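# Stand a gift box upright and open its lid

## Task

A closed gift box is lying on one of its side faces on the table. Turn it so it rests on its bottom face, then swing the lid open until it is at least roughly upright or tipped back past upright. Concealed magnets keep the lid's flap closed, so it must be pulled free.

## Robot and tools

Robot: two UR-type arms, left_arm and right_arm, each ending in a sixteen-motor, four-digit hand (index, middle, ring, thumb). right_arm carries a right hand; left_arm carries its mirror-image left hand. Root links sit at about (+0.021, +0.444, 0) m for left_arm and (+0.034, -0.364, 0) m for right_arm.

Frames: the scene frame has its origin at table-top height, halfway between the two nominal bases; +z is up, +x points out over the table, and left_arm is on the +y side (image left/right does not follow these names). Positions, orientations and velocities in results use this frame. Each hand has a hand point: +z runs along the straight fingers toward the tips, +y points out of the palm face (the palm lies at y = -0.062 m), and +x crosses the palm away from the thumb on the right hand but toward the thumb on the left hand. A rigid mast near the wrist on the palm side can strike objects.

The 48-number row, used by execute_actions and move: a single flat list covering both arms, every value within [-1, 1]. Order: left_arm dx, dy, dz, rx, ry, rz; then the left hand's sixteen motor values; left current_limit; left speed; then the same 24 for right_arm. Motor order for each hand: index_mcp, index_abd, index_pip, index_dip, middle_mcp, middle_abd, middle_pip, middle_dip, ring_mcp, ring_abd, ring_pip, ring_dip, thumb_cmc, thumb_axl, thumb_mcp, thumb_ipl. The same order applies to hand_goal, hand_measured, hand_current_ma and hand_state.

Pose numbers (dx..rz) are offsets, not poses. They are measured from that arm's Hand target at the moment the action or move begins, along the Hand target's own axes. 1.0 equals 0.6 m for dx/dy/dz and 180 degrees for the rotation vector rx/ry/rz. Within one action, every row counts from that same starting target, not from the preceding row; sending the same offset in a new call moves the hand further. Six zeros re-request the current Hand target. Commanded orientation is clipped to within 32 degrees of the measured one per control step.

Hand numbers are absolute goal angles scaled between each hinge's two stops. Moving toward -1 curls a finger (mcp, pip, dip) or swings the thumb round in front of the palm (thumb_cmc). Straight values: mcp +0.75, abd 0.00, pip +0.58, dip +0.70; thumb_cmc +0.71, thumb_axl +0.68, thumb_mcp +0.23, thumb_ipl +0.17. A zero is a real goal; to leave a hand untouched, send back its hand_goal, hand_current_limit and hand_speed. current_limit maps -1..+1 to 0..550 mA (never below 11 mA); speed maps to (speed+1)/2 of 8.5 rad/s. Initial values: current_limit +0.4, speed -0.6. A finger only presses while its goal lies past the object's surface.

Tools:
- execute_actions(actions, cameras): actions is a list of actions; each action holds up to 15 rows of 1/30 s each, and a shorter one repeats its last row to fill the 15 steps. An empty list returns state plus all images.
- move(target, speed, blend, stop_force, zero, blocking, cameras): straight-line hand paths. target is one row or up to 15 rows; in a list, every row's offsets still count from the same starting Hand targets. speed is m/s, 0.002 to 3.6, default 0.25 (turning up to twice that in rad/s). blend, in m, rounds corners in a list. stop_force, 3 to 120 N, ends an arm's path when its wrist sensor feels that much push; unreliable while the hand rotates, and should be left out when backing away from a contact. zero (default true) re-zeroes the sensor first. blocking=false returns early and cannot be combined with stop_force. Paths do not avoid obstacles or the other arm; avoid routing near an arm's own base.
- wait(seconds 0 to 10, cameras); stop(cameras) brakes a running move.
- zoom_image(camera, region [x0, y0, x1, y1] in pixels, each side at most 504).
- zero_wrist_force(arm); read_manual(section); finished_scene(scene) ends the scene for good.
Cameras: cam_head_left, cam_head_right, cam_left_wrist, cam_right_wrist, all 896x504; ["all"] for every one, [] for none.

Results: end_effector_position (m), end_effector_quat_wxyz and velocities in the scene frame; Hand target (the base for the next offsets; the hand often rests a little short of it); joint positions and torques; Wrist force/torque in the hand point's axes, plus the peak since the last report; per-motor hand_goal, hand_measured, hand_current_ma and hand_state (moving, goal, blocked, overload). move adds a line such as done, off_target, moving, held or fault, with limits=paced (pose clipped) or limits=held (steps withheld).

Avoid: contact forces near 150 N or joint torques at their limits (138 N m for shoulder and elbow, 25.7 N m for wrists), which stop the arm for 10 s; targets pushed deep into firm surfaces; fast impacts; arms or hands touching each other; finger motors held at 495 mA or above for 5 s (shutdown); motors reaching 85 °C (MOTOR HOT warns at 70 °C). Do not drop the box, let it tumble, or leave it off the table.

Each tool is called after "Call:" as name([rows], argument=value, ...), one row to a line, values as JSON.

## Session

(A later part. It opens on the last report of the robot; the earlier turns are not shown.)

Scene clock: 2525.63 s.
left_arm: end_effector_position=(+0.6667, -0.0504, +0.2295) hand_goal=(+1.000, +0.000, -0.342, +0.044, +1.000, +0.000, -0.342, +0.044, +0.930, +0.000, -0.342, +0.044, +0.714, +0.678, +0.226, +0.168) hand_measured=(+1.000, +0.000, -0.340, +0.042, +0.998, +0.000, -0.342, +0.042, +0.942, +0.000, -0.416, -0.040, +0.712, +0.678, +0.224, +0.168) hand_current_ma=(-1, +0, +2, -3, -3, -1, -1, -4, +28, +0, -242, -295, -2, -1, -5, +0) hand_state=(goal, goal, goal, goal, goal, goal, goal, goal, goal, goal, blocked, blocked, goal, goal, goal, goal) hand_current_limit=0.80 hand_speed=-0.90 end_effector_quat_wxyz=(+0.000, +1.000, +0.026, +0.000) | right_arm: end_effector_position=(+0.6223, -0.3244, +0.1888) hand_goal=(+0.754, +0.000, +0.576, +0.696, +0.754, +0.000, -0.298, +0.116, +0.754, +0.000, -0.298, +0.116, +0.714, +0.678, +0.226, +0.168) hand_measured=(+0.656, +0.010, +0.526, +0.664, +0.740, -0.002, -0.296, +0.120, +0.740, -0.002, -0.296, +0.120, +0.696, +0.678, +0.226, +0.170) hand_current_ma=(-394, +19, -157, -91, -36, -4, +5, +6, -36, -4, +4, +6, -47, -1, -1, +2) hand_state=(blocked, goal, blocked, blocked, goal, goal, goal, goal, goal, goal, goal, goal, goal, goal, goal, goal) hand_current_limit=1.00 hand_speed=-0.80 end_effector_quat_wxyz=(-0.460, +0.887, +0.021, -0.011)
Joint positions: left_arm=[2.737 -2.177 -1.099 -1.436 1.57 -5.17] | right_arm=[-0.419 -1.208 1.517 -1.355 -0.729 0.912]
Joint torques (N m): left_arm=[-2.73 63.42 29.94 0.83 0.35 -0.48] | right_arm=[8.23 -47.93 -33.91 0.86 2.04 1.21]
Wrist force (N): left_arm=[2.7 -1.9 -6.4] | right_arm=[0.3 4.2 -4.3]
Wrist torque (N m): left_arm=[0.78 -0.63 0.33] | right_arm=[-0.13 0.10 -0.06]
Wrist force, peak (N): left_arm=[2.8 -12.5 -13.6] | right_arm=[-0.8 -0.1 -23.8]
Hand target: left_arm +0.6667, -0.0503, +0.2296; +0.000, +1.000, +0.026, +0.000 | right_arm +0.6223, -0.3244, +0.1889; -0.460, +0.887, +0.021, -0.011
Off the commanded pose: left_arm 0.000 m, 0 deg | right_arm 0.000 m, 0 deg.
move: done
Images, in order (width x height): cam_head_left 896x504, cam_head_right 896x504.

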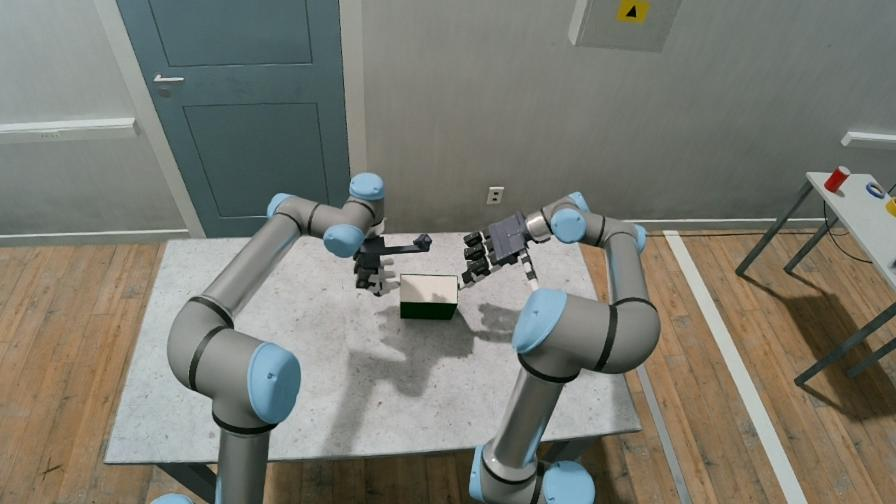

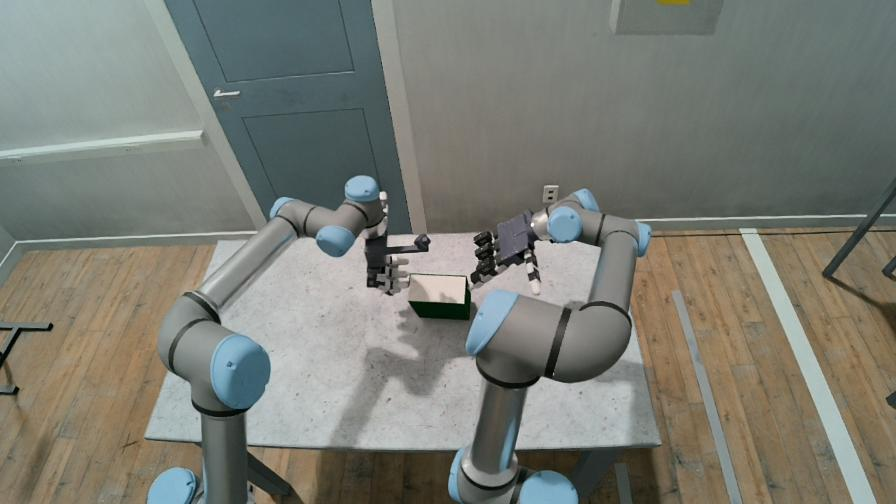

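Call:
move(target=[0,-0.05,0,0,0,0,1,0,-0.343,0.044,1,0,-0.343,0.044,0.93,0,-0.343,0.044,0.714,0.678,0.226,0.168,0.8,-0.9,0,0.0287,-0.0409,0,0,0,0.754,0,0.576,0.696,0.754,0,-0.299,0.116,0.754,0,-0.299,0.116,0.714,0.678,0.226,0.168,1,-0.8], speed=0.02, cameras=["cam_head_left","cam_head_right"])

Call:
zoom_image(camera="cam_head_right", region=[340, 230, 500, 350])

Call:
zoom_image(camera="cam_head_left", region=[360, 230, 520, 350])

Scene clock: 2536.90 s.
left_arm: end_effector_position=(+0.6652, -0.0205, +0.2296) hand_goal=(+1.000, +0.000, -0.342, +0.044, +1.000, +0.000, -0.342, +0.044, +0.930, +0.000, -0.342, +0.044, +0.714, +0.678, +0.226, +0.168) hand_measured=(+1.000, +0.000, -0.340, +0.042, +0.998, +0.000, -0.342, +0.042, +0.932, +0.000, -0.342, +0.042, +0.712, +0.678, +0.224, +0.168) hand_current_ma=(-1, +0, +2, -3, -3, -1, -1, -4, +3, +0, -1, -4, -2, -1, -5, +0) hand_state=(goal, goal, goal, goal, goal, goal, goal, goal, goal, goal, goal, goal, goal, goal, goal, goal) hand_current_limit=0.80 hand_speed=-0.90 end_effector_quat_wxyz=(+0.000, +1.000, +0.026, +0.000) | right_arm: end_effector_position=(+0.6237, -0.3542, +0.1890) hand_goal=(+0.754, +0.000, +0.576, +0.696, +0.754, +0.000, -0.298, +0.116, +0.754, +0.000, -0.298, +0.116, +0.714, +0.678, +0.226, +0.168) hand_measured=(+0.732, +0.004, +0.570, +0.692, +0.740, -0.002, -0.296, +0.120, +0.740, -0.002, -0.296, +0.120, +0.696, +0.678, +0.226, +0.170) hand_current_ma=(-60, +5, -13, -6, -36, -4, +5, +6, -36, -4, +4, +6, -47, -1, -1, +2) hand_state=(blocked, goal, goal, goal, goal, goal, goal, goal, goal, goal, goal, goal, goal, goal, goal, goal) hand_current_limit=1.00 hand_speed=-0.80 end_effector_quat_wxyz=(-0.460, +0.887, +0.021, -0.011)
Joint positions: left_arm=[2.774 -2.132 -1.171 -1.409 1.571 -5.132] | right_arm=[-0.463 -1.19 1.482 -1.297 -0.751 0.856]
Joint torques (N m): left_arm=[6.71 63.93 10.78 4.89 0.56 1.74] | right_arm=[-5.97 -23.97 -34.19 0.4 -1.57 -1.64]
Wrist force (N): left_arm=[2.5 2.5 -3.4] | right_arm=[0.7 0.1 -2.8]
Wrist torque (N m): left_arm=[0.63 -0.39 -0.03] | right_arm=[0.09 0.13 0.23]
Wrist force, peak (N): left_arm=[2.7 -1.9 -7.0] | right_arm=[0.5 4.2 -4.6]
Hand target: left_arm +0.6652, -0.0204, +0.2296; +0.000, +1.000, +0.026, +0.000 | right_arm +0.6237, -0.3544, +0.1890; -0.460, +0.887, +0.021, -0.011
Off the commanded pose: left_arm 0.000 m, 0 deg | right_arm 0.000 m, 0 deg.
move: done
Images, in order (width x height): cam_head_left 896x504, cam_head_right 896x504.

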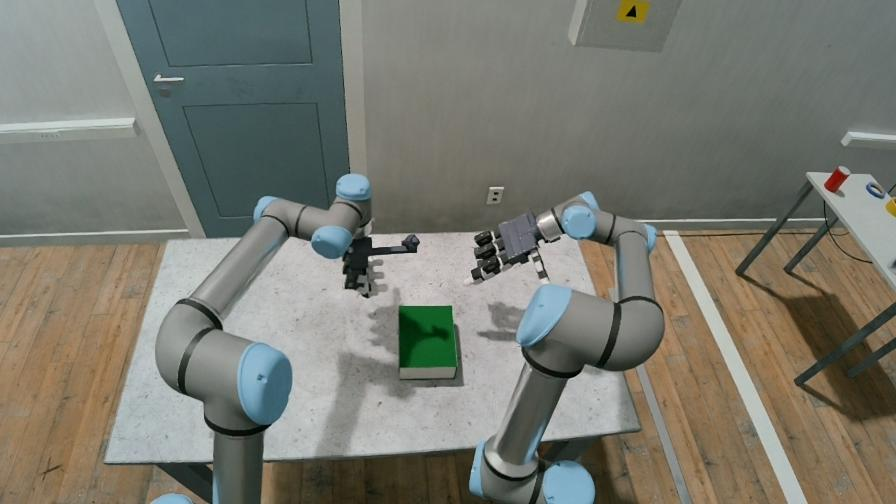

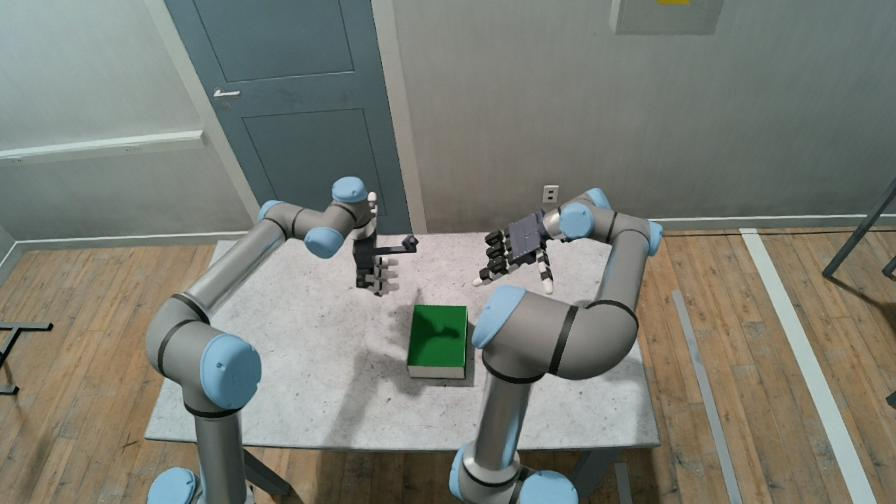

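Scaled by 3.150 from the camera's 896x504 image, which has a finer 1280x720 frame.

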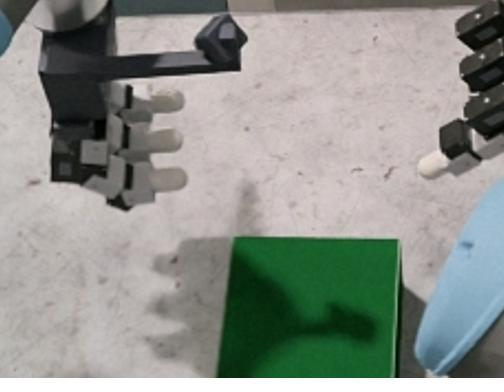

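Scaled by 3.150 from the camera's 896x504 image, which has a finer 1280x720 frame.

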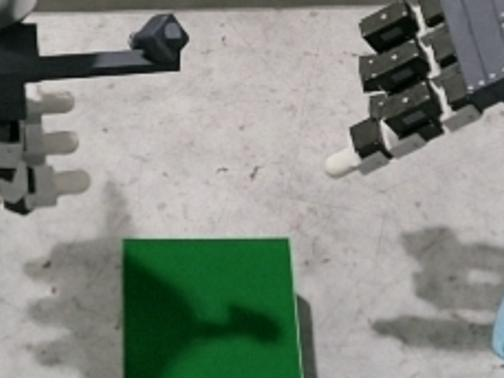

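Call:
move([
  [-0.29,-0.115,0,0,0,0,1,0,-0.343,0.044,1,0,-0.343,0.044,0.8,0,-0.343,0.044,0.714,0.678,0.226,0.168,0.75,-0.9,-0.3,0.0287,-0.0409,0,0,0,0.754,0,0.576,0.696,0.754,0,-0.299,0.116,0.754,0,-0.299,0.116,0.714,0.678,0.226,0.168,0.75,-0.8],
  [-0.29,-0.115,0.232,0,0,0,1,0,-0.343,0.044,1,0,-0.343,0.044,0.8,0,-0.343,0.044,0.714,0.678,0.226,0.168,0.75,-0.9,-0.3,0.2187,0.0921,0,0,0,0.754,0,0.576,0.696,0.754,0,-0.299,0.116,0.754,0,-0.299,0.116,0.714,0.678,0.226,0.168,0.75,-0.8],
], speed=0.12, cameras=["cam_head_left","cam_head_right"])

Call:
zoom_image(camera="cam_head_right", region=[340, 280, 500, 400])

Call:
zoom_image(camera="cam_head_left", region=[360, 280, 520, 400])

Scene clock: 2581.27 s.
left_arm: end_effector_position=(+0.4879, +0.0396, +0.0905) hand_goal=(+1.000, +0.000, -0.342, +0.044, +1.000, +0.000, -0.342, +0.044, +0.800, +0.000, -0.342, +0.044, +0.714, +0.678, +0.226, +0.168) hand_measured=(+1.000, +0.000, -0.340, +0.042, +0.998, +0.000, -0.342, +0.042, +0.804, +0.000, -0.342, +0.042, +0.712, +0.678, +0.224, +0.168) hand_current_ma=(-1, +0, +2, -3, -3, -1, -1, -4, +6, +0, +0, -4, -2, -1, -5, +0) hand_state=(goal, goal, goal, goal, goal, goal, goal, goal, goal, goal, goal, goal, goal, goal, goal, goal) hand_current_limit=0.75 hand_speed=-0.90 end_effector_quat_wxyz=(+0.000, +1.000, +0.026, +0.000) | right_arm: end_effector_position=(+0.4453, -0.3933, +0.0501) hand_goal=(+0.754, +0.000, +0.576, +0.696, +0.754, +0.000, -0.298, +0.116, +0.754, +0.000, -0.298, +0.116, +0.714, +0.678, +0.226, +0.168) hand_measured=(+0.734, +0.004, +0.570, +0.692, +0.740, -0.002, -0.296, +0.120, +0.740, -0.002, -0.296, +0.120, +0.696, +0.678, +0.226, +0.170) hand_current_ma=(-57, +4, -12, -6, -36, -4, +5, +6, -36, -4, +4, +6, -47, -1, -1, +2) hand_state=(blocked, goal, goal, goal, goal, goal, goal, goal, goal, goal, goal, goal, goal, goal, goal, goal) hand_current_limit=0.75 hand_speed=-0.80 end_effector_quat_wxyz=(-0.460, +0.887, +0.021, -0.011)
Joint positions: left_arm=[2.759 -1.869 -1.959 -0.884 1.571 -5.147] | right_arm=[-0.696 -1.371 2.096 -1.557 -0.894 0.603]
Joint torques (N m): left_arm=[-6.85 20.08 5.71 4.85 -1.85 -1.4] | right_arm=[7.19 -12.27 -7.86 -2.42 3.68 2.2]
Wrist force (N): left_arm=[2.6 2.6 -3.5] | right_arm=[0.7 -0.1 -2.2]
Wrist torque (N m): left_arm=[0.65 -0.45 0.13] | right_arm=[0.01 0.01 0.08]
Wrist force, peak (N): left_arm=[2.6 2.5 -4.5] | right_arm=[1.2 -0.2 -2.9]
Hand target: left_arm +0.4879, +0.0396, +0.0904; +0.000, +1.000, +0.026, +0.000 | right_arm +0.4453, -0.3933, +0.0500; -0.460, +0.887, +0.021, -0.011
Off the commanded pose: left_arm 0.000 m, 0 deg | right_arm 0.000 m, 0 deg.
move: done
Images, in order (width x height): cam_head_left 896x504, cam_head_right 896x504.

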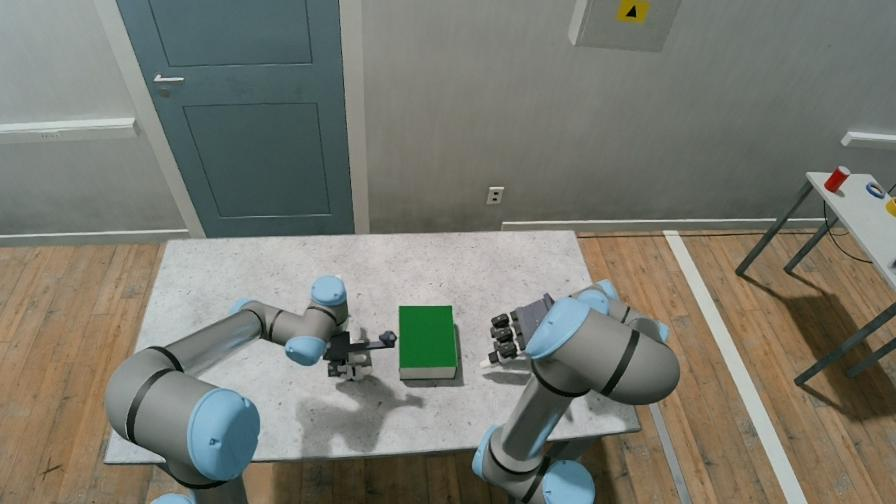

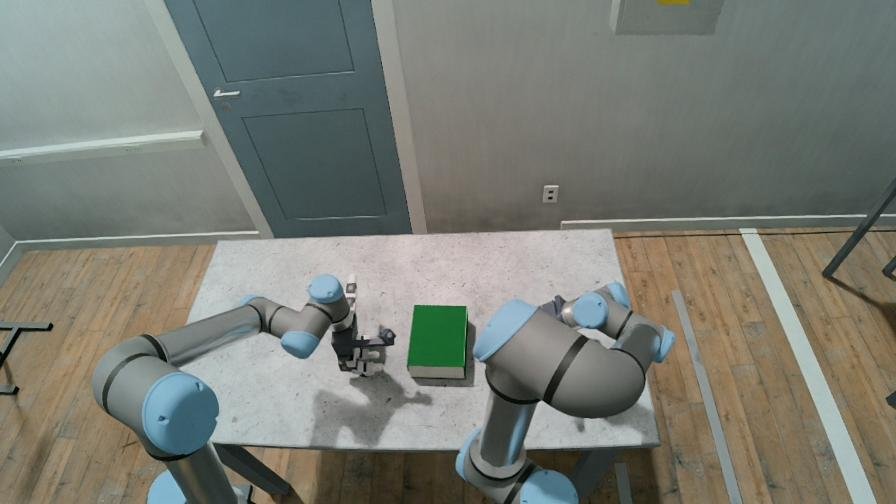

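Scaled by 3.150 from the camera's 896x504 image, which has a finer 1280x720 frame.

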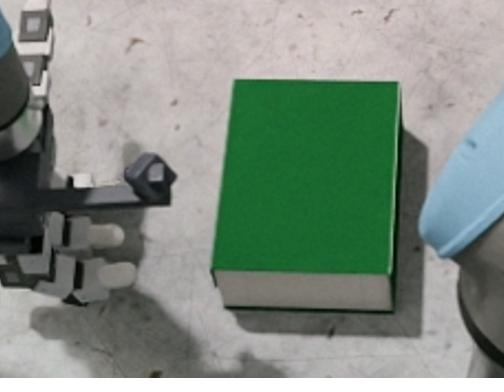

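Scaled by 3.150 from the camera's 896x504 image, which has a finer 1280x720 frame.

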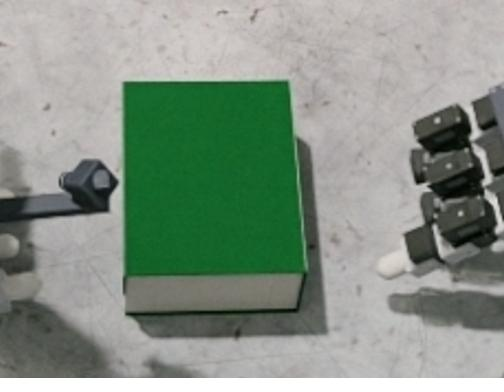

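Call:
move(target=[0.016,0.1,0,0,0,0,1,0,-0.343,0.044,1,0,-0.343,0.044,0.8,0,-0.343,0.044,0.714,0.678,0.226,0.168,0.75,-0.9,0,-0.043,0.0613,0,0,0,0.754,0,0.576,0.696,0.754,0,-0.299,0.116,0.754,0,-0.299,0.116,0.714,0.678,0.226,0.168,0.75,-0.8], speed=0.06, cameras=[])

Call:
move(target=[0,0.1,0,0,0,0,1,0,-0.343,0.044,1,0,-0.343,0.044,0.8,0,-0.343,0.044,0.714,0.678,0.226,0.168,0.75,-0.9,0,-0.0382,0.0545,0,0,0,0.754,0,0.576,0.696,0.754,0,-0.299,0.116,0.754,0,-0.299,0.116,0.714,0.678,0.226,0.168,0.75,-0.8], speed=0.03, stop_force=6, cameras=["cam_head_left","cam_head_right"])

Call:
zoom_image(camera="cam_head_right", region=[340, 280, 500, 400])

Call:
zoom_image(camera="cam_head_left", region=[360, 280, 520, 400])

Scene clock: 2597.13 s.
left_arm: end_effector_position=(+0.5005, -0.0198, +0.0905) hand_goal=(+1.000, +0.000, -0.342, +0.044, +1.000, +0.000, -0.342, +0.044, +0.800, +0.000, -0.342, +0.044, +0.714, +0.678, +0.226, +0.168) hand_measured=(+1.000, +0.000, -0.340, +0.042, +0.998, +0.000, -0.342, +0.042, +0.804, +0.000, -0.342, +0.042, +0.712, +0.678, +0.224, +0.168) hand_current_ma=(-1, +0, +2, -3, -3, -1, -1, -4, +6, +0, +0, -4, -2, -1, -5, +0) hand_state=(goal, goal, goal, goal, goal, goal, goal, goal, goal, goal, goal, goal, goal, goal, goal, goal) hand_current_limit=0.75 hand_speed=-0.90 end_effector_quat_wxyz=(+0.000, +1.000, +0.026, +0.000) | right_arm: end_effector_position=(+0.4432, -0.3485, +0.0499) hand_goal=(+0.754, +0.000, +0.576, +0.696, +0.754, +0.000, -0.298, +0.116, +0.754, +0.000, -0.298, +0.116, +0.714, +0.678, +0.226, +0.168) hand_measured=(+0.734, +0.004, +0.570, +0.692, +0.740, -0.002, -0.296, +0.120, +0.740, -0.002, -0.296, +0.120, +0.696, +0.678, +0.226, +0.170) hand_current_ma=(-57, +4, -12, -6, -36, -4, +5, +6, -36, -4, +4, +6, -47, -1, -1, +2) hand_state=(blocked, goal, goal, goal, goal, goal, goal, goal, goal, goal, goal, goal, goal, goal, goal, goal) hand_current_limit=0.75 hand_speed=-0.80 end_effector_quat_wxyz=(-0.460, +0.887, +0.021, -0.011)
Joint positions: left_arm=[2.671 -1.963 -1.822 -0.927 1.57 -5.236] | right_arm=[-0.616 -1.404 2.152 -1.631 -0.841 0.682]
Joint torques (N m): left_arm=[-5.89 27.3 27.82 0.7 1.48 -1.19] | right_arm=[7.58 -34.28 -7.57 -2.57 3.52 2.13]
Wrist force (N): left_arm=[2.7 2.5 -2.9] | right_arm=[0.8 0.0 -2.2]
Wrist torque (N m): left_arm=[0.56 -0.45 0.15] | right_arm=[0.01 0.12 0.06]
Wrist force, peak (N): left_arm=[2.8 2.7 -3.7] | right_arm=[0.9 -0.2 -2.5]
Hand target: left_arm +0.5005, -0.0199, +0.0905; +0.000, +1.000, +0.026, +0.000 | right_arm +0.4432, -0.3484, +0.0499; -0.460, +0.887, +0.021, -0.011
Off the commanded pose: left_arm 0.000 m, 0 deg | right_arm 0.000 m, 0 deg.
move: done
No camera images: "cameras" was empty.

Scene clock: 2599.03 s.
left_arm: end_effector_position=(+0.5015, -0.0395, +0.0905) hand_goal=(+1.000, +0.000, -0.342, +0.044, +1.000, +0.000, -0.342, +0.044, +0.800, +0.000, -0.342, +0.044, +0.714, +0.678, +0.226, +0.168) hand_measured=(+1.000, +0.000, -0.340, +0.042, +0.998, +0.000, -0.342, +0.042, +0.824, +0.002, -0.352, +0.024, +0.712, +0.678, +0.224, +0.168) hand_current_ma=(-1, +0, +2, -3, -3, -1, -1, -4, +67, +2, -21, -50, -2, -1, -5, +0) hand_state=(goal, goal, goal, goal, goal, goal, goal, goal, blocked, goal, goal, blocked, goal, goal, goal, goal) hand_current_limit=0.75 hand_speed=-0.90 end_effector_quat_wxyz=(+0.000, +1.000, +0.026, +0.000) | right_arm: end_effector_position=(+0.4426, -0.3355, +0.0498) hand_goal=(+0.754, +0.000, +0.576, +0.696, +0.754, +0.000, -0.298, +0.116, +0.754, +0.000, -0.298, +0.116, +0.714, +0.678, +0.226, +0.168) hand_measured=(+0.732, +0.008, +0.570, +0.694, +0.740, -0.002, -0.296, +0.120, +0.740, -0.002, -0.296, +0.120, +0.696, +0.678, +0.226, +0.170) hand_current_ma=(-61, +13, -12, -3, -35, -4, +5, +6, -35, -4, +4, +6, -47, -1, -1, +2) hand_state=(blocked, goal, goal, goal, goal, goal, goal, goal, goal, goal, goal, goal, goal, goal, goal, goal) hand_current_limit=0.75 hand_speed=-0.80 end_effector_quat_wxyz=(-0.460, +0.887, +0.021, -0.011)
Joint positions: left_arm=[2.642 -1.99 -1.781 -0.942 1.571 -5.265] | right_arm=[-0.591 -1.412 2.167 -1.655 -0.826 0.708]
Joint torques (N m): left_arm=[6.86 53.32 6.66 5.04 -1.49 1.91] | right_arm=[-6.47 -10.19 -28.62 0.74 -1.69 -1.57]
Wrist force (N): left_arm=[2.8 0.7 -3.6] | right_arm=[0.4 0.1 -2.9]
Wrist torque (N m): left_arm=[0.62 -0.44 0.08] | right_arm=[0.07 0.07 0.21]
Wrist force, peak (N): left_arm=[4.7 -4.8 -5.3] | right_arm=[0.3 0.4 -12.9]
Hand target: left_arm +0.5015, -0.0395, +0.0905; +0.000, +1.000, +0.026, +0.000 (not the last commanded pose) | right_arm +0.4426, -0.3355, +0.0498; -0.460, +0.887, +0.021, -0.011 (not the last commanded pose)
Off the commanded pose: left_arm 0.040 m, 0 deg | right_arm 0.027 m, 0 deg.
move: contact (left_arm, right_arm)
Images, in order (width x height): cam_head_left 896x504, cam_head_right 896x504.

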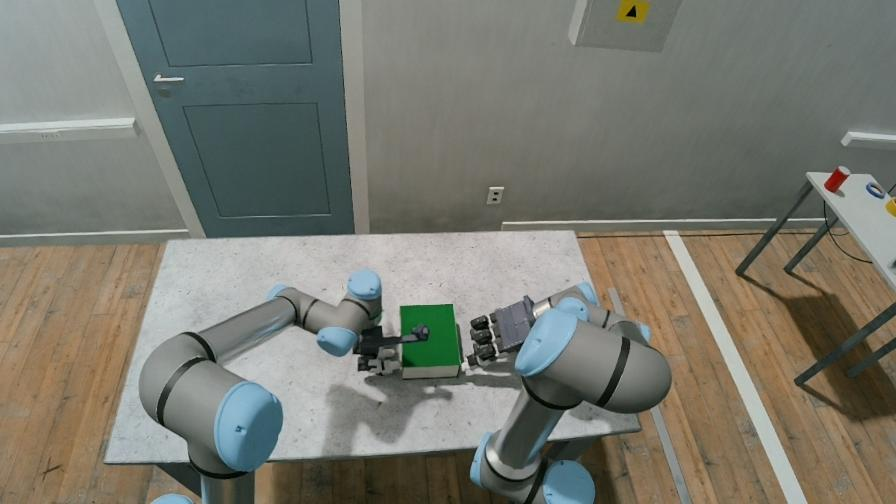

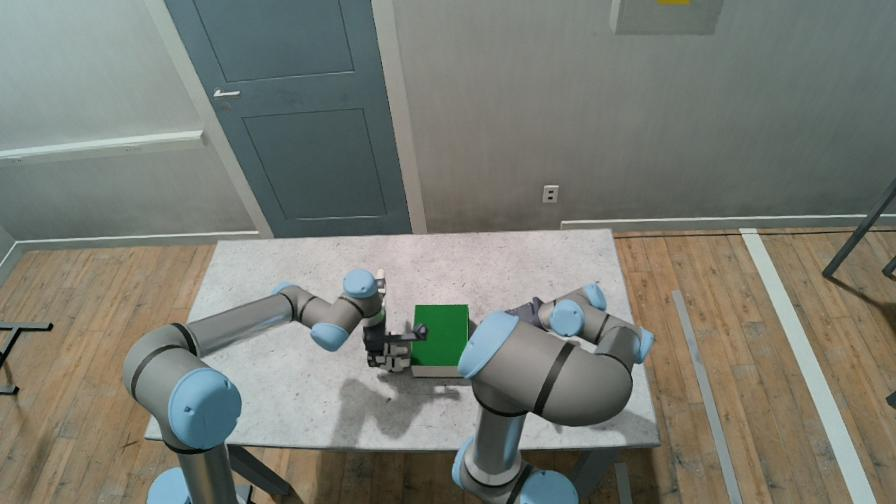

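Scaled by 3.150 from the camera's 896x504 image, which has a finer 1280x720 frame.

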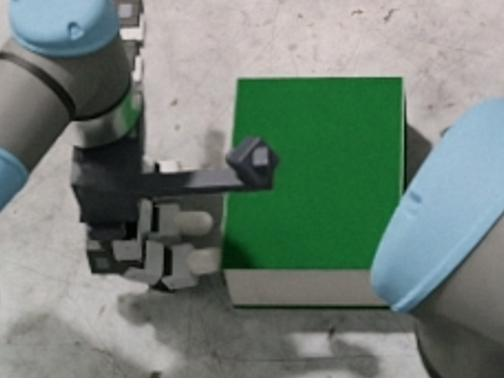

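Scaled by 3.150 from the camera's 896x504 image, which has a finer 1280x720 frame.

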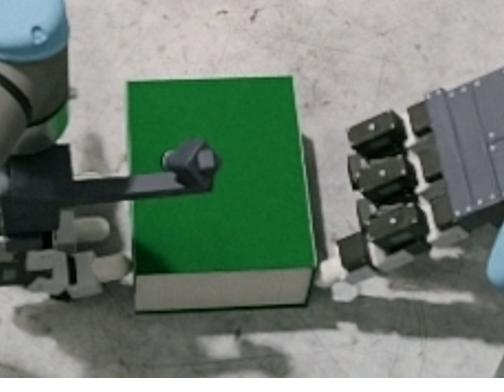

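Call:
move([
  [0,0.025,0,0,0,0,1,0,-0.343,0.044,1,0,-0.343,0.044,0.8,0,-0.343,0.044,0.714,0.678,0.226,0.168,0.75,-0.9,0,-0.0115,0.0164,0,0,0,0.754,0,0.576,0.696,0.754,0,-0.299,0.116,0.754,0,-0.299,0.116,0.714,0.678,0.226,0.168,0.75,-0.8],
  [0.03,0.025,-0.1,0,0,0,1,0,-0.343,0.044,1,0,-0.343,0.044,0.8,0,-0.343,0.044,0.714,0.678,0.226,0.168,0.75,-0.9,0.03,-0.0934,-0.041,0,0,0,0.754,0,0.576,0.696,0.754,0,-0.299,0.116,0.754,0,-0.299,0.116,0.714,0.678,0.226,0.168,0.75,-0.8],
  [0.1,0.025,-0.275,0,0,0,1,0,-0.343,0.044,1,0,-0.343,0.044,0.8,0,-0.343,0.044,0.714,0.678,0.226,0.168,0.75,-0.9,0.1,-0.2367,-0.1415,0,0,0,0.754,0,0.576,0.696,0.754,0,-0.299,0.116,0.754,0,-0.299,0.116,0.714,0.678,0.226,0.168,0.75,-0.8],
], speed=0.04, blend=[0,0.01,0], cameras=["cam_head_left","cam_head_right"])

Call:
zoom_image(camera="cam_head_right", region=[340, 240, 500, 360])

Call:
zoom_image(camera="cam_head_left", region=[360, 240, 520, 360])

Scene clock: 2624.20 s.
left_arm: end_effector_position=(+0.5621, -0.0513, +0.2554) hand_goal=(+1.000, +0.000, -0.342, +0.044, +1.000, +0.000, -0.342, +0.044, +0.800, +0.000, -0.342, +0.044, +0.714, +0.678, +0.226, +0.168) hand_measured=(+1.000, +0.000, -0.340, +0.042, +0.998, +0.000, -0.342, +0.042, +0.976, +0.006, -0.306, +0.052, +0.712, +0.678, +0.224, +0.168) hand_current_ma=(-1, +0, +2, -3, -3, -1, -1, -4, +481, +8, +97, +16, -2, -1, -5, +0) hand_state=(goal, goal, goal, goal, goal, goal, goal, goal, blocked, goal, blocked, goal, goal, goal, goal, goal) hand_current_limit=0.75 hand_speed=-0.90 end_effector_quat_wxyz=(+0.000, +1.000, +0.026, +0.000) | right_arm: end_effector_position=(+0.5019, -0.3203, +0.2147) hand_goal=(+0.754, +0.000, +0.576, +0.696, +0.754, +0.000, -0.298, +0.116, +0.754, +0.000, -0.298, +0.116, +0.714, +0.678, +0.226, +0.168) hand_measured=(+0.666, +0.034, +0.532, +0.668, +0.740, -0.002, -0.296, +0.120, +0.740, -0.002, -0.296, +0.120, +0.696, +0.678, +0.226, +0.170) hand_current_ma=(-350, +81, -137, -77, -35, -4, +5, +6, -35, -4, +4, +6, -47, -1, -1, +2) hand_state=(blocked, blocked, blocked, blocked, goal, goal, goal, goal, goal, goal, goal, goal, goal, goal, goal, goal) hand_current_limit=0.75 hand_speed=-0.80 end_effector_quat_wxyz=(-0.460, +0.887, +0.021, -0.011)
Joint positions: left_arm=[2.671 -1.956 -1.369 -1.388 1.57 -5.236] | right_arm=[-0.5 -1.5 1.794 -1.267 -0.772 0.811]
Joint torques (N m): left_arm=[5.78 30.25 31.89 1.02 -1.06 1.69] | right_arm=[9.04 -11.75 -33.99 1.14 4.98 2.44]
Wrist force (N): left_arm=[2.9 -2.0 -2.7] | right_arm=[-0.7 3.6 -5.7]
Wrist torque (N m): left_arm=[0.82 -0.25 0.28] | right_arm=[-0.03 0.00 -0.09]
Wrist force, peak (N): left_arm=[11.8 -34.1 -7.9] | right_arm=[0.0 0.5 -54.2]
Hand target: left_arm +0.5622, -0.0513, +0.2555; +0.000, +1.000, +0.026, +0.000 | right_arm +0.5020, -0.3203, +0.2148; -0.460, +0.887, +0.021, -0.011
Off the commanded pose: left_arm 0.000 m, 0 deg | right_arm 0.000 m, 0 deg.
move: done
Images, in order (width x height): cam_head_left 896x504, cam_head_right 896x504.

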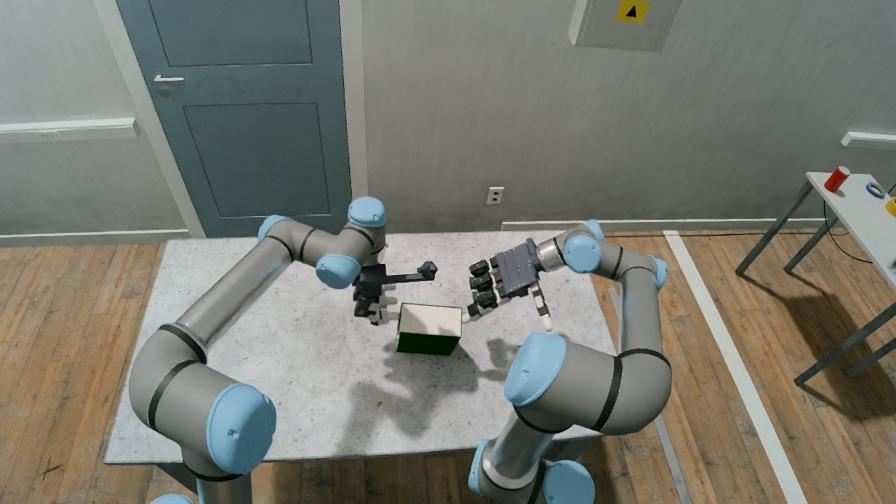

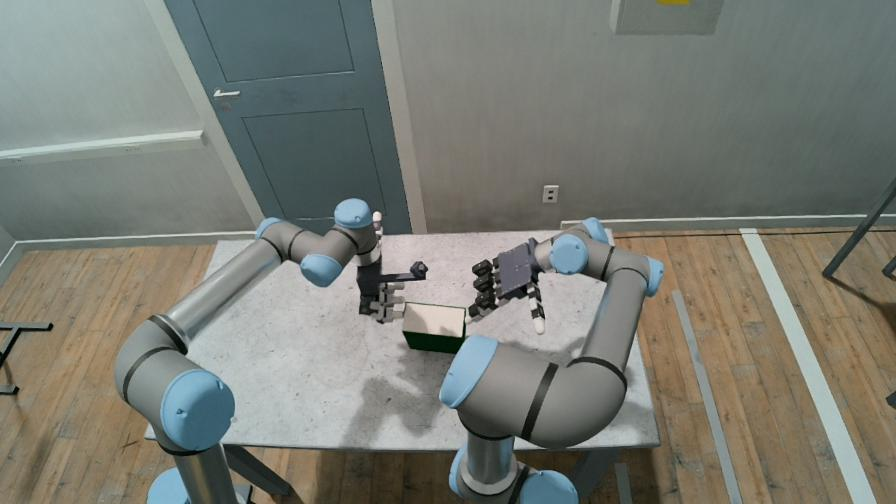

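Scaled by 3.150 from the camera's 896x504 image, which has a finer 1280x720 frame.

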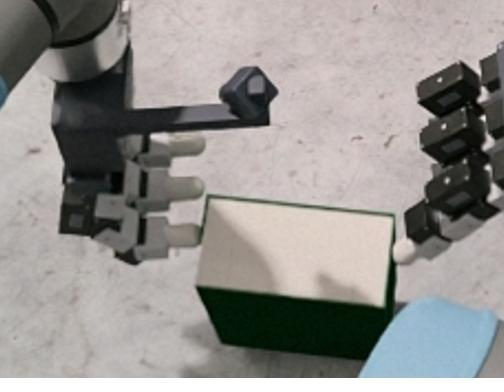

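Scaled by 3.150 from the camera's 896x504 image, which has a finer 1280x720 frame.

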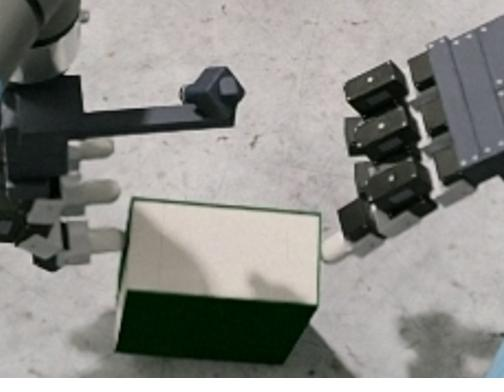

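Call:
move([
  [0,0,0.057,0,0,0,1,0,-0.343,0.044,1,0,-0.343,0.044,0.8,0,-0.343,0.044,0.714,0.678,0.226,0.168,0.75,-0.9,0,0.0467,0.0327,0,0,0,0.754,0,0.576,0.696,0.754,0,-0.299,0.116,0.754,0,-0.299,0.116,0.714,0.678,0.226,0.168,0.75,-0.8],
  [0.075,0,0.06,0,0,0,1,0,-0.343,0.044,1,0,-0.343,0.044,0.8,0,-0.343,0.044,0.714,0.678,0.226,0.168,0.75,-0.9,0.075,0.0491,0.0344,0,0,0,0.754,0,0.576,0.696,0.754,0,-0.299,0.116,0.754,0,-0.299,0.116,0.714,0.678,0.226,0.168,0.75,-0.8],
], speed=0.04, blend=0.005, cameras=["cam_head_left","cam_head_right"])

Call:
zoom_image(camera="cam_head_right", region=[340, 240, 500, 360])

Call:
zoom_image(camera="cam_head_left", region=[360, 240, 520, 360])

Scene clock: 2648.53 s.
left_arm: end_effector_position=(+0.6070, -0.0490, +0.2195) hand_goal=(+1.000, +0.000, -0.342, +0.044, +1.000, +0.000, -0.342, +0.044, +0.800, +0.000, -0.342, +0.044, +0.714, +0.678, +0.226, +0.168) hand_measured=(+1.000, +0.000, -0.340, +0.042, +0.998, +0.000, -0.342, +0.042, +0.994, +0.002, -0.382, -0.078, +0.712, +0.678, +0.224, +0.168) hand_current_ma=(-1, +0, +2, -3, -3, -1, -1, -4, +481, +1, -115, -472, -2, -1, -5, +0) hand_state=(goal, goal, goal, goal, goal, goal, goal, goal, blocked, goal, blocked, blocked, goal, goal, goal, goal) hand_current_limit=0.75 hand_speed=-0.90 end_effector_quat_wxyz=(+0.000, +1.000, +0.026, +0.000) | right_arm: end_effector_position=(+0.5468, -0.3182, +0.1788) hand_goal=(+0.754, +0.000, +0.576, +0.696, +0.754, +0.000, -0.298, +0.116, +0.754, +0.000, -0.298, +0.116, +0.714, +0.678, +0.226, +0.168) hand_measured=(+0.688, +0.144, +0.552, +0.696, +0.740, -0.002, -0.296, +0.120, +0.740, -0.002, -0.296, +0.120, +0.696, +0.678, +0.226, +0.170) hand_current_ma=(-239, +481, -61, +0, -35, -4, +5, +6, -35, -4, +4, +6, -47, -1, -1, +2) hand_state=(blocked, blocked, blocked, goal, goal, goal, goal, goal, goal, goal, goal, goal, goal, goal, goal, goal) hand_current_limit=0.75 hand_speed=-0.80 end_effector_quat_wxyz=(-0.460, +0.887, +0.021, -0.011)
Joint positions: left_arm=[2.704 -2.056 -1.315 -1.341 1.57 -5.203] | right_arm=[-0.46 -1.371 1.75 -1.387 -0.749 0.86]
Joint torques (N m): left_arm=[1.18 30.39 29.99 1.37 -0.65 1.4] | right_arm=[13.44 -12.5 -29.36 -3.33 5.88 2.13]
Wrist force (N): left_arm=[3.2 -9.6 -9.2] | right_arm=[-4.4 0.1 -20.7]
Wrist torque (N m): left_arm=[1.11 -0.73 0.76] | right_arm=[1.38 -1.00 -0.30]
Wrist force, peak (N): left_arm=[10.5 -33.0 -12.3] | right_arm=[-3.0 -0.6 -33.9]
Hand target: left_arm +0.6071, -0.0490, +0.2195; +0.000, +1.000, +0.026, +0.000 | right_arm +0.5469, -0.3182, +0.1788; -0.460, +0.887, +0.021, -0.011
Off the commanded pose: left_arm 0.000 m, 0 deg | right_arm 0.000 m, 0 deg.
move: done
Images, in order (width x height): cam_head_left 896x504, cam_head_right 896x504.

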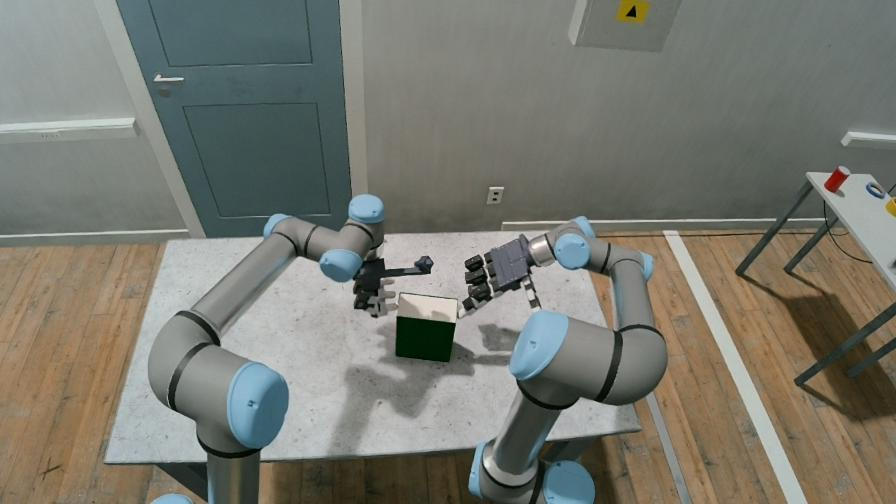

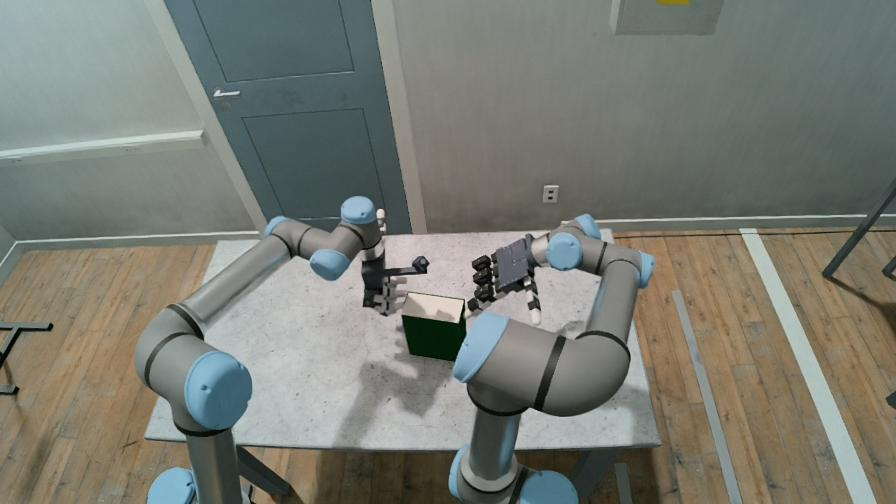

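Scaled by 3.150 from the camera's 896x504 image, which has a finer 1280x720 frame.

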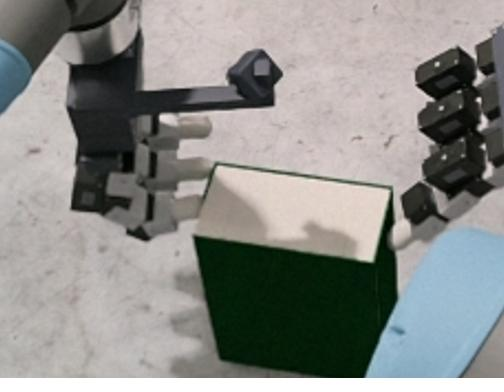

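Scaled by 3.150 from the camera's 896x504 image, which has a finer 1280x720 frame.

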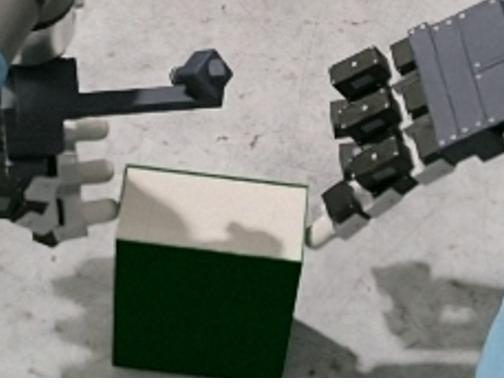

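Call:
move([
  [-0.012,0,-0.01,0,0,0,1,0,-0.343,0.044,1,0,-0.343,0.044,0.8,0,-0.343,0.044,0.714,0.678,0.226,0.168,0.75,-0.9,-0.012,-0.0082,-0.0057,0,0,0,0.754,0,0.576,0.696,0.754,0,-0.299,0.116,0.754,0,-0.299,0.116,0.714,0.678,0.226,0.168,0.75,-0.8],
  [-0.012,-0.05,-0.01,0,0,0,1,0,-0.343,0.044,1,0,-0.343,0.044,0.8,0,-0.343,0.044,0.714,0.678,0.226,0.168,0.75,-0.9,-0.012,0.0109,-0.033,0,0,0,0.754,0,0.576,0.696,0.754,0,-0.299,0.116,0.754,0,-0.299,0.116,0.714,0.678,0.226,0.168,0.75,-0.8],
], speed=0.02, cameras=["cam_head_left","cam_head_right"])

Call:
zoom_image(camera="cam_head_right", region=[340, 240, 500, 360])

Call:
zoom_image(camera="cam_head_left", region=[360, 240, 520, 360])

Scene clock: 2662.37 s.
left_arm: end_effector_position=(+0.5984, -0.0196, +0.2255) hand_goal=(+1.000, +0.000, -0.342, +0.044, +1.000, +0.000, -0.342, +0.044, +0.800, +0.000, -0.342, +0.044, +0.714, +0.678, +0.226, +0.168) hand_measured=(+1.000, +0.000, -0.340, +0.042, +0.998, +0.000, -0.342, +0.042, +0.804, +0.002, -0.336, +0.048, +0.712, +0.678, +0.224, +0.168) hand_current_ma=(-1, +0, +2, -3, -3, -1, -1, -4, +7, +1, +11, +5, -2, -1, -5, +0) hand_state=(goal, goal, goal, goal, goal, goal, goal, goal, goal, goal, goal, goal, goal, goal, goal, goal) hand_current_limit=0.75 hand_speed=-0.90 end_effector_quat_wxyz=(+0.000, +1.000, +0.026, +0.000) | right_arm: end_effector_position=(+0.5407, -0.3384, +0.1849) hand_goal=(+0.754, +0.000, +0.576, +0.696, +0.754, +0.000, -0.298, +0.116, +0.754, +0.000, -0.298, +0.116, +0.714, +0.678, +0.226, +0.168) hand_measured=(+0.732, +0.002, +0.570, +0.692, +0.740, -0.002, -0.296, +0.120, +0.740, -0.002, -0.296, +0.120, +0.696, +0.678, +0.226, +0.170) hand_current_ma=(-60, +1, -13, -6, -35, -4, +5, +6, -35, -4, +4, +6, -47, -1, -1, +2) hand_state=(blocked, goal, goal, goal, goal, goal, goal, goal, goal, goal, goal, goal, goal, goal, goal, goal) hand_current_limit=0.75 hand_speed=-0.80 end_effector_quat_wxyz=(-0.460, +0.887, +0.021, -0.011)
Joint positions: left_arm=[2.739 -1.995 -1.39 -1.327 1.571 -5.168] | right_arm=[-0.499 -1.379 1.736 -1.33 -0.771 0.812]
Joint torques (N m): left_arm=[7.29 57.19 10.35 5.12 0.13 1.91] | right_arm=[-6.86 -16.16 -33.72 0.46 -1.62 -1.85]
Wrist force (N): left_arm=[1.1 2.4 -4.2] | right_arm=[0.4 0.5 -2.4]
Wrist torque (N m): left_arm=[0.66 -0.24 -0.12] | right_arm=[0.10 0.08 0.18]
Wrist force, peak (N): left_arm=[2.9 -9.3 -9.6] | right_arm=[-4.6 0.0 -21.1]
Hand target: left_arm +0.5984, -0.0194, +0.2255; +0.000, +1.000, +0.026, +0.000 | right_arm +0.5407, -0.3385, +0.1849; -0.460, +0.887, +0.021, -0.011
Off the commanded pose: left_arm 0.000 m, 0 deg | right_arm 0.000 m, 0 deg.
move: done
Images, in order (width x height): cam_head_left 896x504, cam_head_right 896x504.

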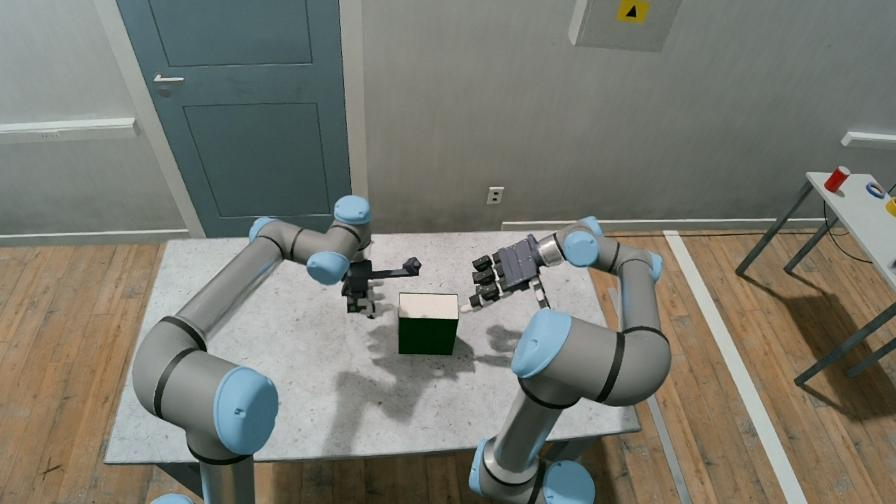

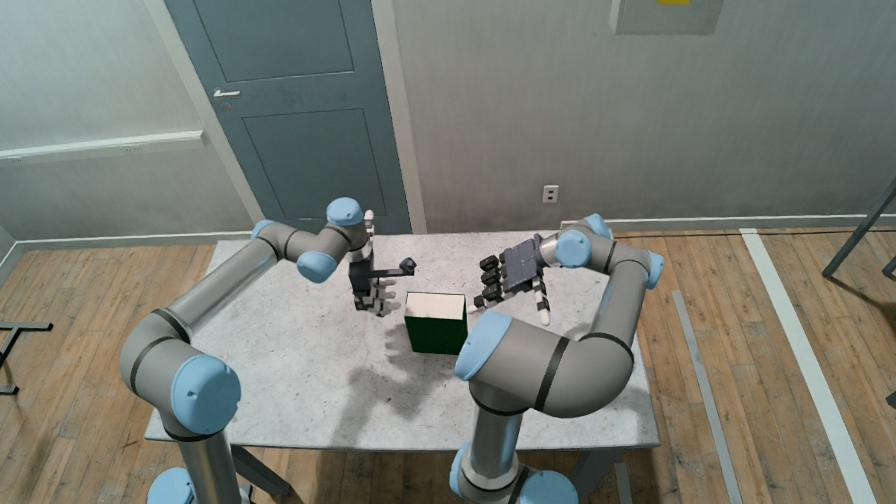

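Scaled by 3.150 from the camera's 896x504 image, which has a finer 1280x720 frame.

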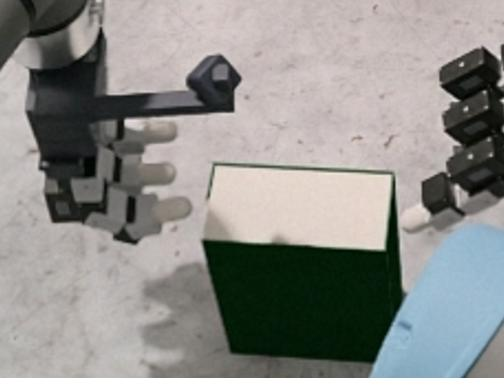

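Scaled by 3.150 from the camera's 896x504 image, which has a finer 1280x720 frame.

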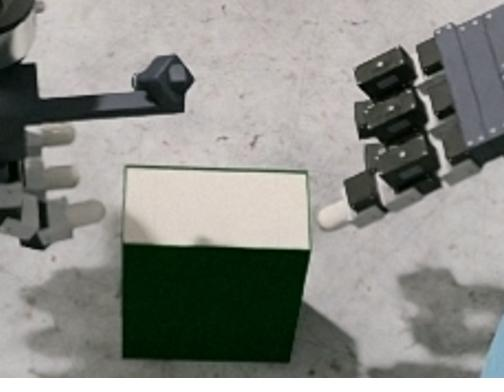

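Call:
move([
  [0,-0.05,0,0,0,0,1,0,-0.343,0.044,1,0,-0.343,0.044,0.8,0,-0.343,0.044,0.714,0.678,0.226,0.168,0.75,-0.9,0,-0.0956,-0.067,0,0,0,0.754,0,0.576,0.696,0.754,0,-0.299,0.116,0.754,0,-0.299,0.116,0.714,0.678,0.226,0.168,0.75,-0.8],
  [-0.192,-0.043,0.121,0,0,0,0.78,0,-0.343,0.044,1,0,-0.343,0.044,1,0,-0.343,0.044,0.714,0.678,0.226,0.168,0.75,-0.9,-0.05,-0.0956,-0.067,0,0,0,0.754,0,0.576,0.696,0.754,0,0.576,0.696,0.754,0,0.576,0.696,0.714,0.678,0.226,0.168,0.75,-0.8],
  [-0.192,-0.043,0.121,0,0,0,0.78,0,-0.343,0.044,1,0,-0.343,0.044,1,0,-0.343,0.044,0.714,0.678,0.226,0.168,0.75,-0.9,-0.05,-0.1836,0.059,0,0,0,0.754,0,0.576,0.696,0.754,0,0.576,0.696,0.754,0,0.576,0.696,0.714,0.678,0.226,0.168,0.75,-0.8],
], speed=0.1, cameras=["cam_head_left","cam_head_right"])

Call:
zoom_image(camera="cam_head_right", region=[340, 240, 500, 360])

Call:
zoom_image(camera="cam_head_left", region=[360, 240, 520, 360])

Scene clock: 2706.93 s.
left_arm: end_effector_position=(+0.4820, +0.0004, +0.1529) hand_goal=(+0.780, +0.000, -0.342, +0.044, +1.000, +0.000, -0.342, +0.044, +1.000, +0.000, -0.342, +0.044, +0.714, +0.678, +0.226, +0.168) hand_measured=(+0.784, +0.000, -0.340, +0.042, +0.998, +0.000, -0.342, +0.042, +0.994, +0.002, -0.336, +0.048, +0.712, +0.678, +0.224, +0.168) hand_current_ma=(+6, +0, +2, -3, -3, -1, -1, -4, -12, +1, +10, +5, -2, -1, -5, +0) hand_state=(goal, goal, goal, goal, goal, goal, goal, goal, goal, goal, goal, goal, goal, goal, goal, goal) hand_current_limit=0.75 hand_speed=-0.90 end_effector_quat_wxyz=(+0.000, +1.000, +0.026, +0.000) | right_arm: end_effector_position=(+0.5064, -0.2477, +0.2545) hand_goal=(+0.754, +0.000, +0.576, +0.696, +0.754, +0.000, +0.576, +0.696, +0.754, +0.000, +0.576, +0.696, +0.714, +0.678, +0.226, +0.168) hand_measured=(+0.734, +0.002, +0.570, +0.692, +0.740, -0.002, +0.570, +0.692, +0.740, -0.002, +0.570, +0.692, +0.696, +0.678, +0.226, +0.170) hand_current_ma=(-58, +1, -12, -6, -35, -4, -14, -6, -35, -4, -13, -6, -47, -1, -1, +2) hand_state=(blocked, goal, goal, goal, goal, goal, goal, goal, goal, goal, goal, goal, goal, goal, goal, goal) hand_current_limit=0.75 hand_speed=-0.80 end_effector_quat_wxyz=(-0.460, +0.887, +0.021, -0.011)
Joint positions: left_arm=[2.688 -1.823 -1.829 -1.06 1.571 -5.218] | right_arm=[-0.358 -1.542 1.765 -1.33 -0.7 0.993]
Joint torques (N m): left_arm=[-5.55 47.7 8.03 5.04 -1.51 -1.06] | right_arm=[7.48 -33.14 -13.37 -3.22 4.09 2.13]
Wrist force (N): left_arm=[1.5 2.5 -4.0] | right_arm=[0.2 0.9 -2.7]
Wrist torque (N m): left_arm=[0.67 -0.32 0.03] | right_arm=[0.23 0.13 -0.01]
Wrist force, peak (N): left_arm=[1.5 2.6 -4.5] | right_arm=[-0.1 0.9 -3.2]
Hand target: left_arm +0.4820, +0.0004, +0.1529; +0.000, +1.000, +0.026, +0.000 | right_arm +0.5064, -0.2476, +0.2545; -0.460, +0.887, +0.021, -0.011
Off the commanded pose: left_arm 0.000 m, 0 deg | right_arm 0.000 m, 0 deg.
move: done
Images, in order (width x height): cam_head_left 896x504, cam_head_right 896x504.

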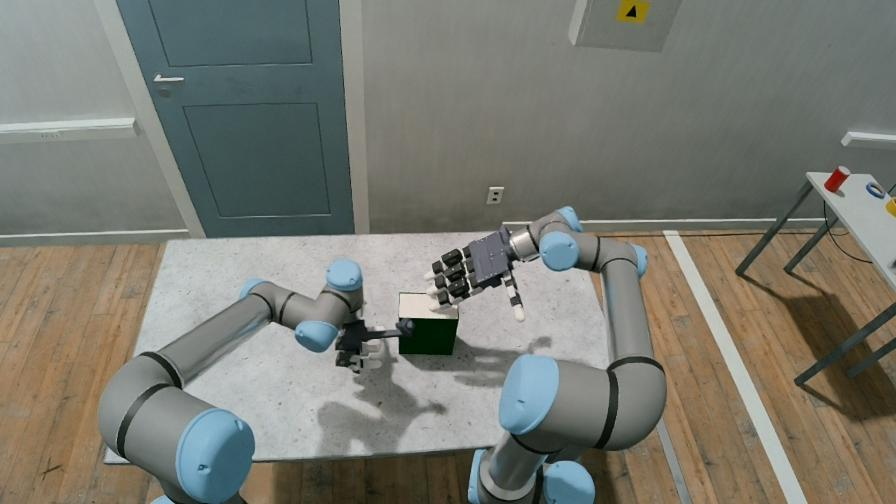

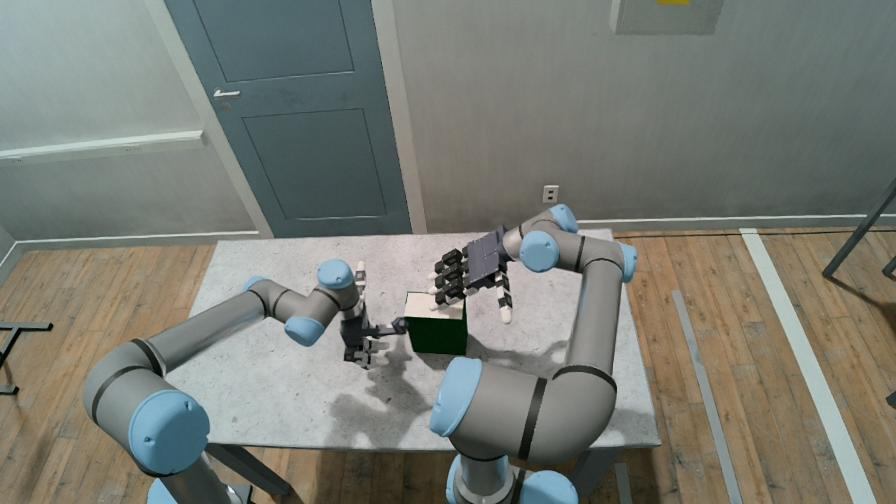

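Scaled by 3.150 from the camera's 896x504 image, which has a finer 1280x720 frame.

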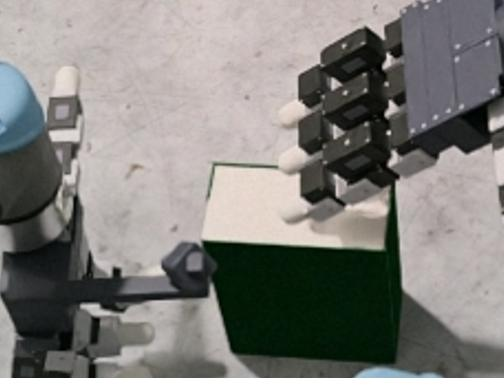

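Scaled by 3.150 from the camera's 896x504 image, which has a finer 1280x720 frame.

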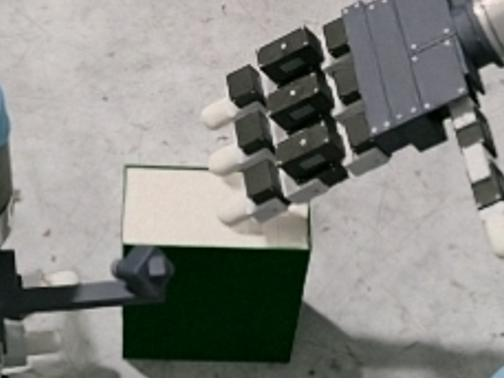

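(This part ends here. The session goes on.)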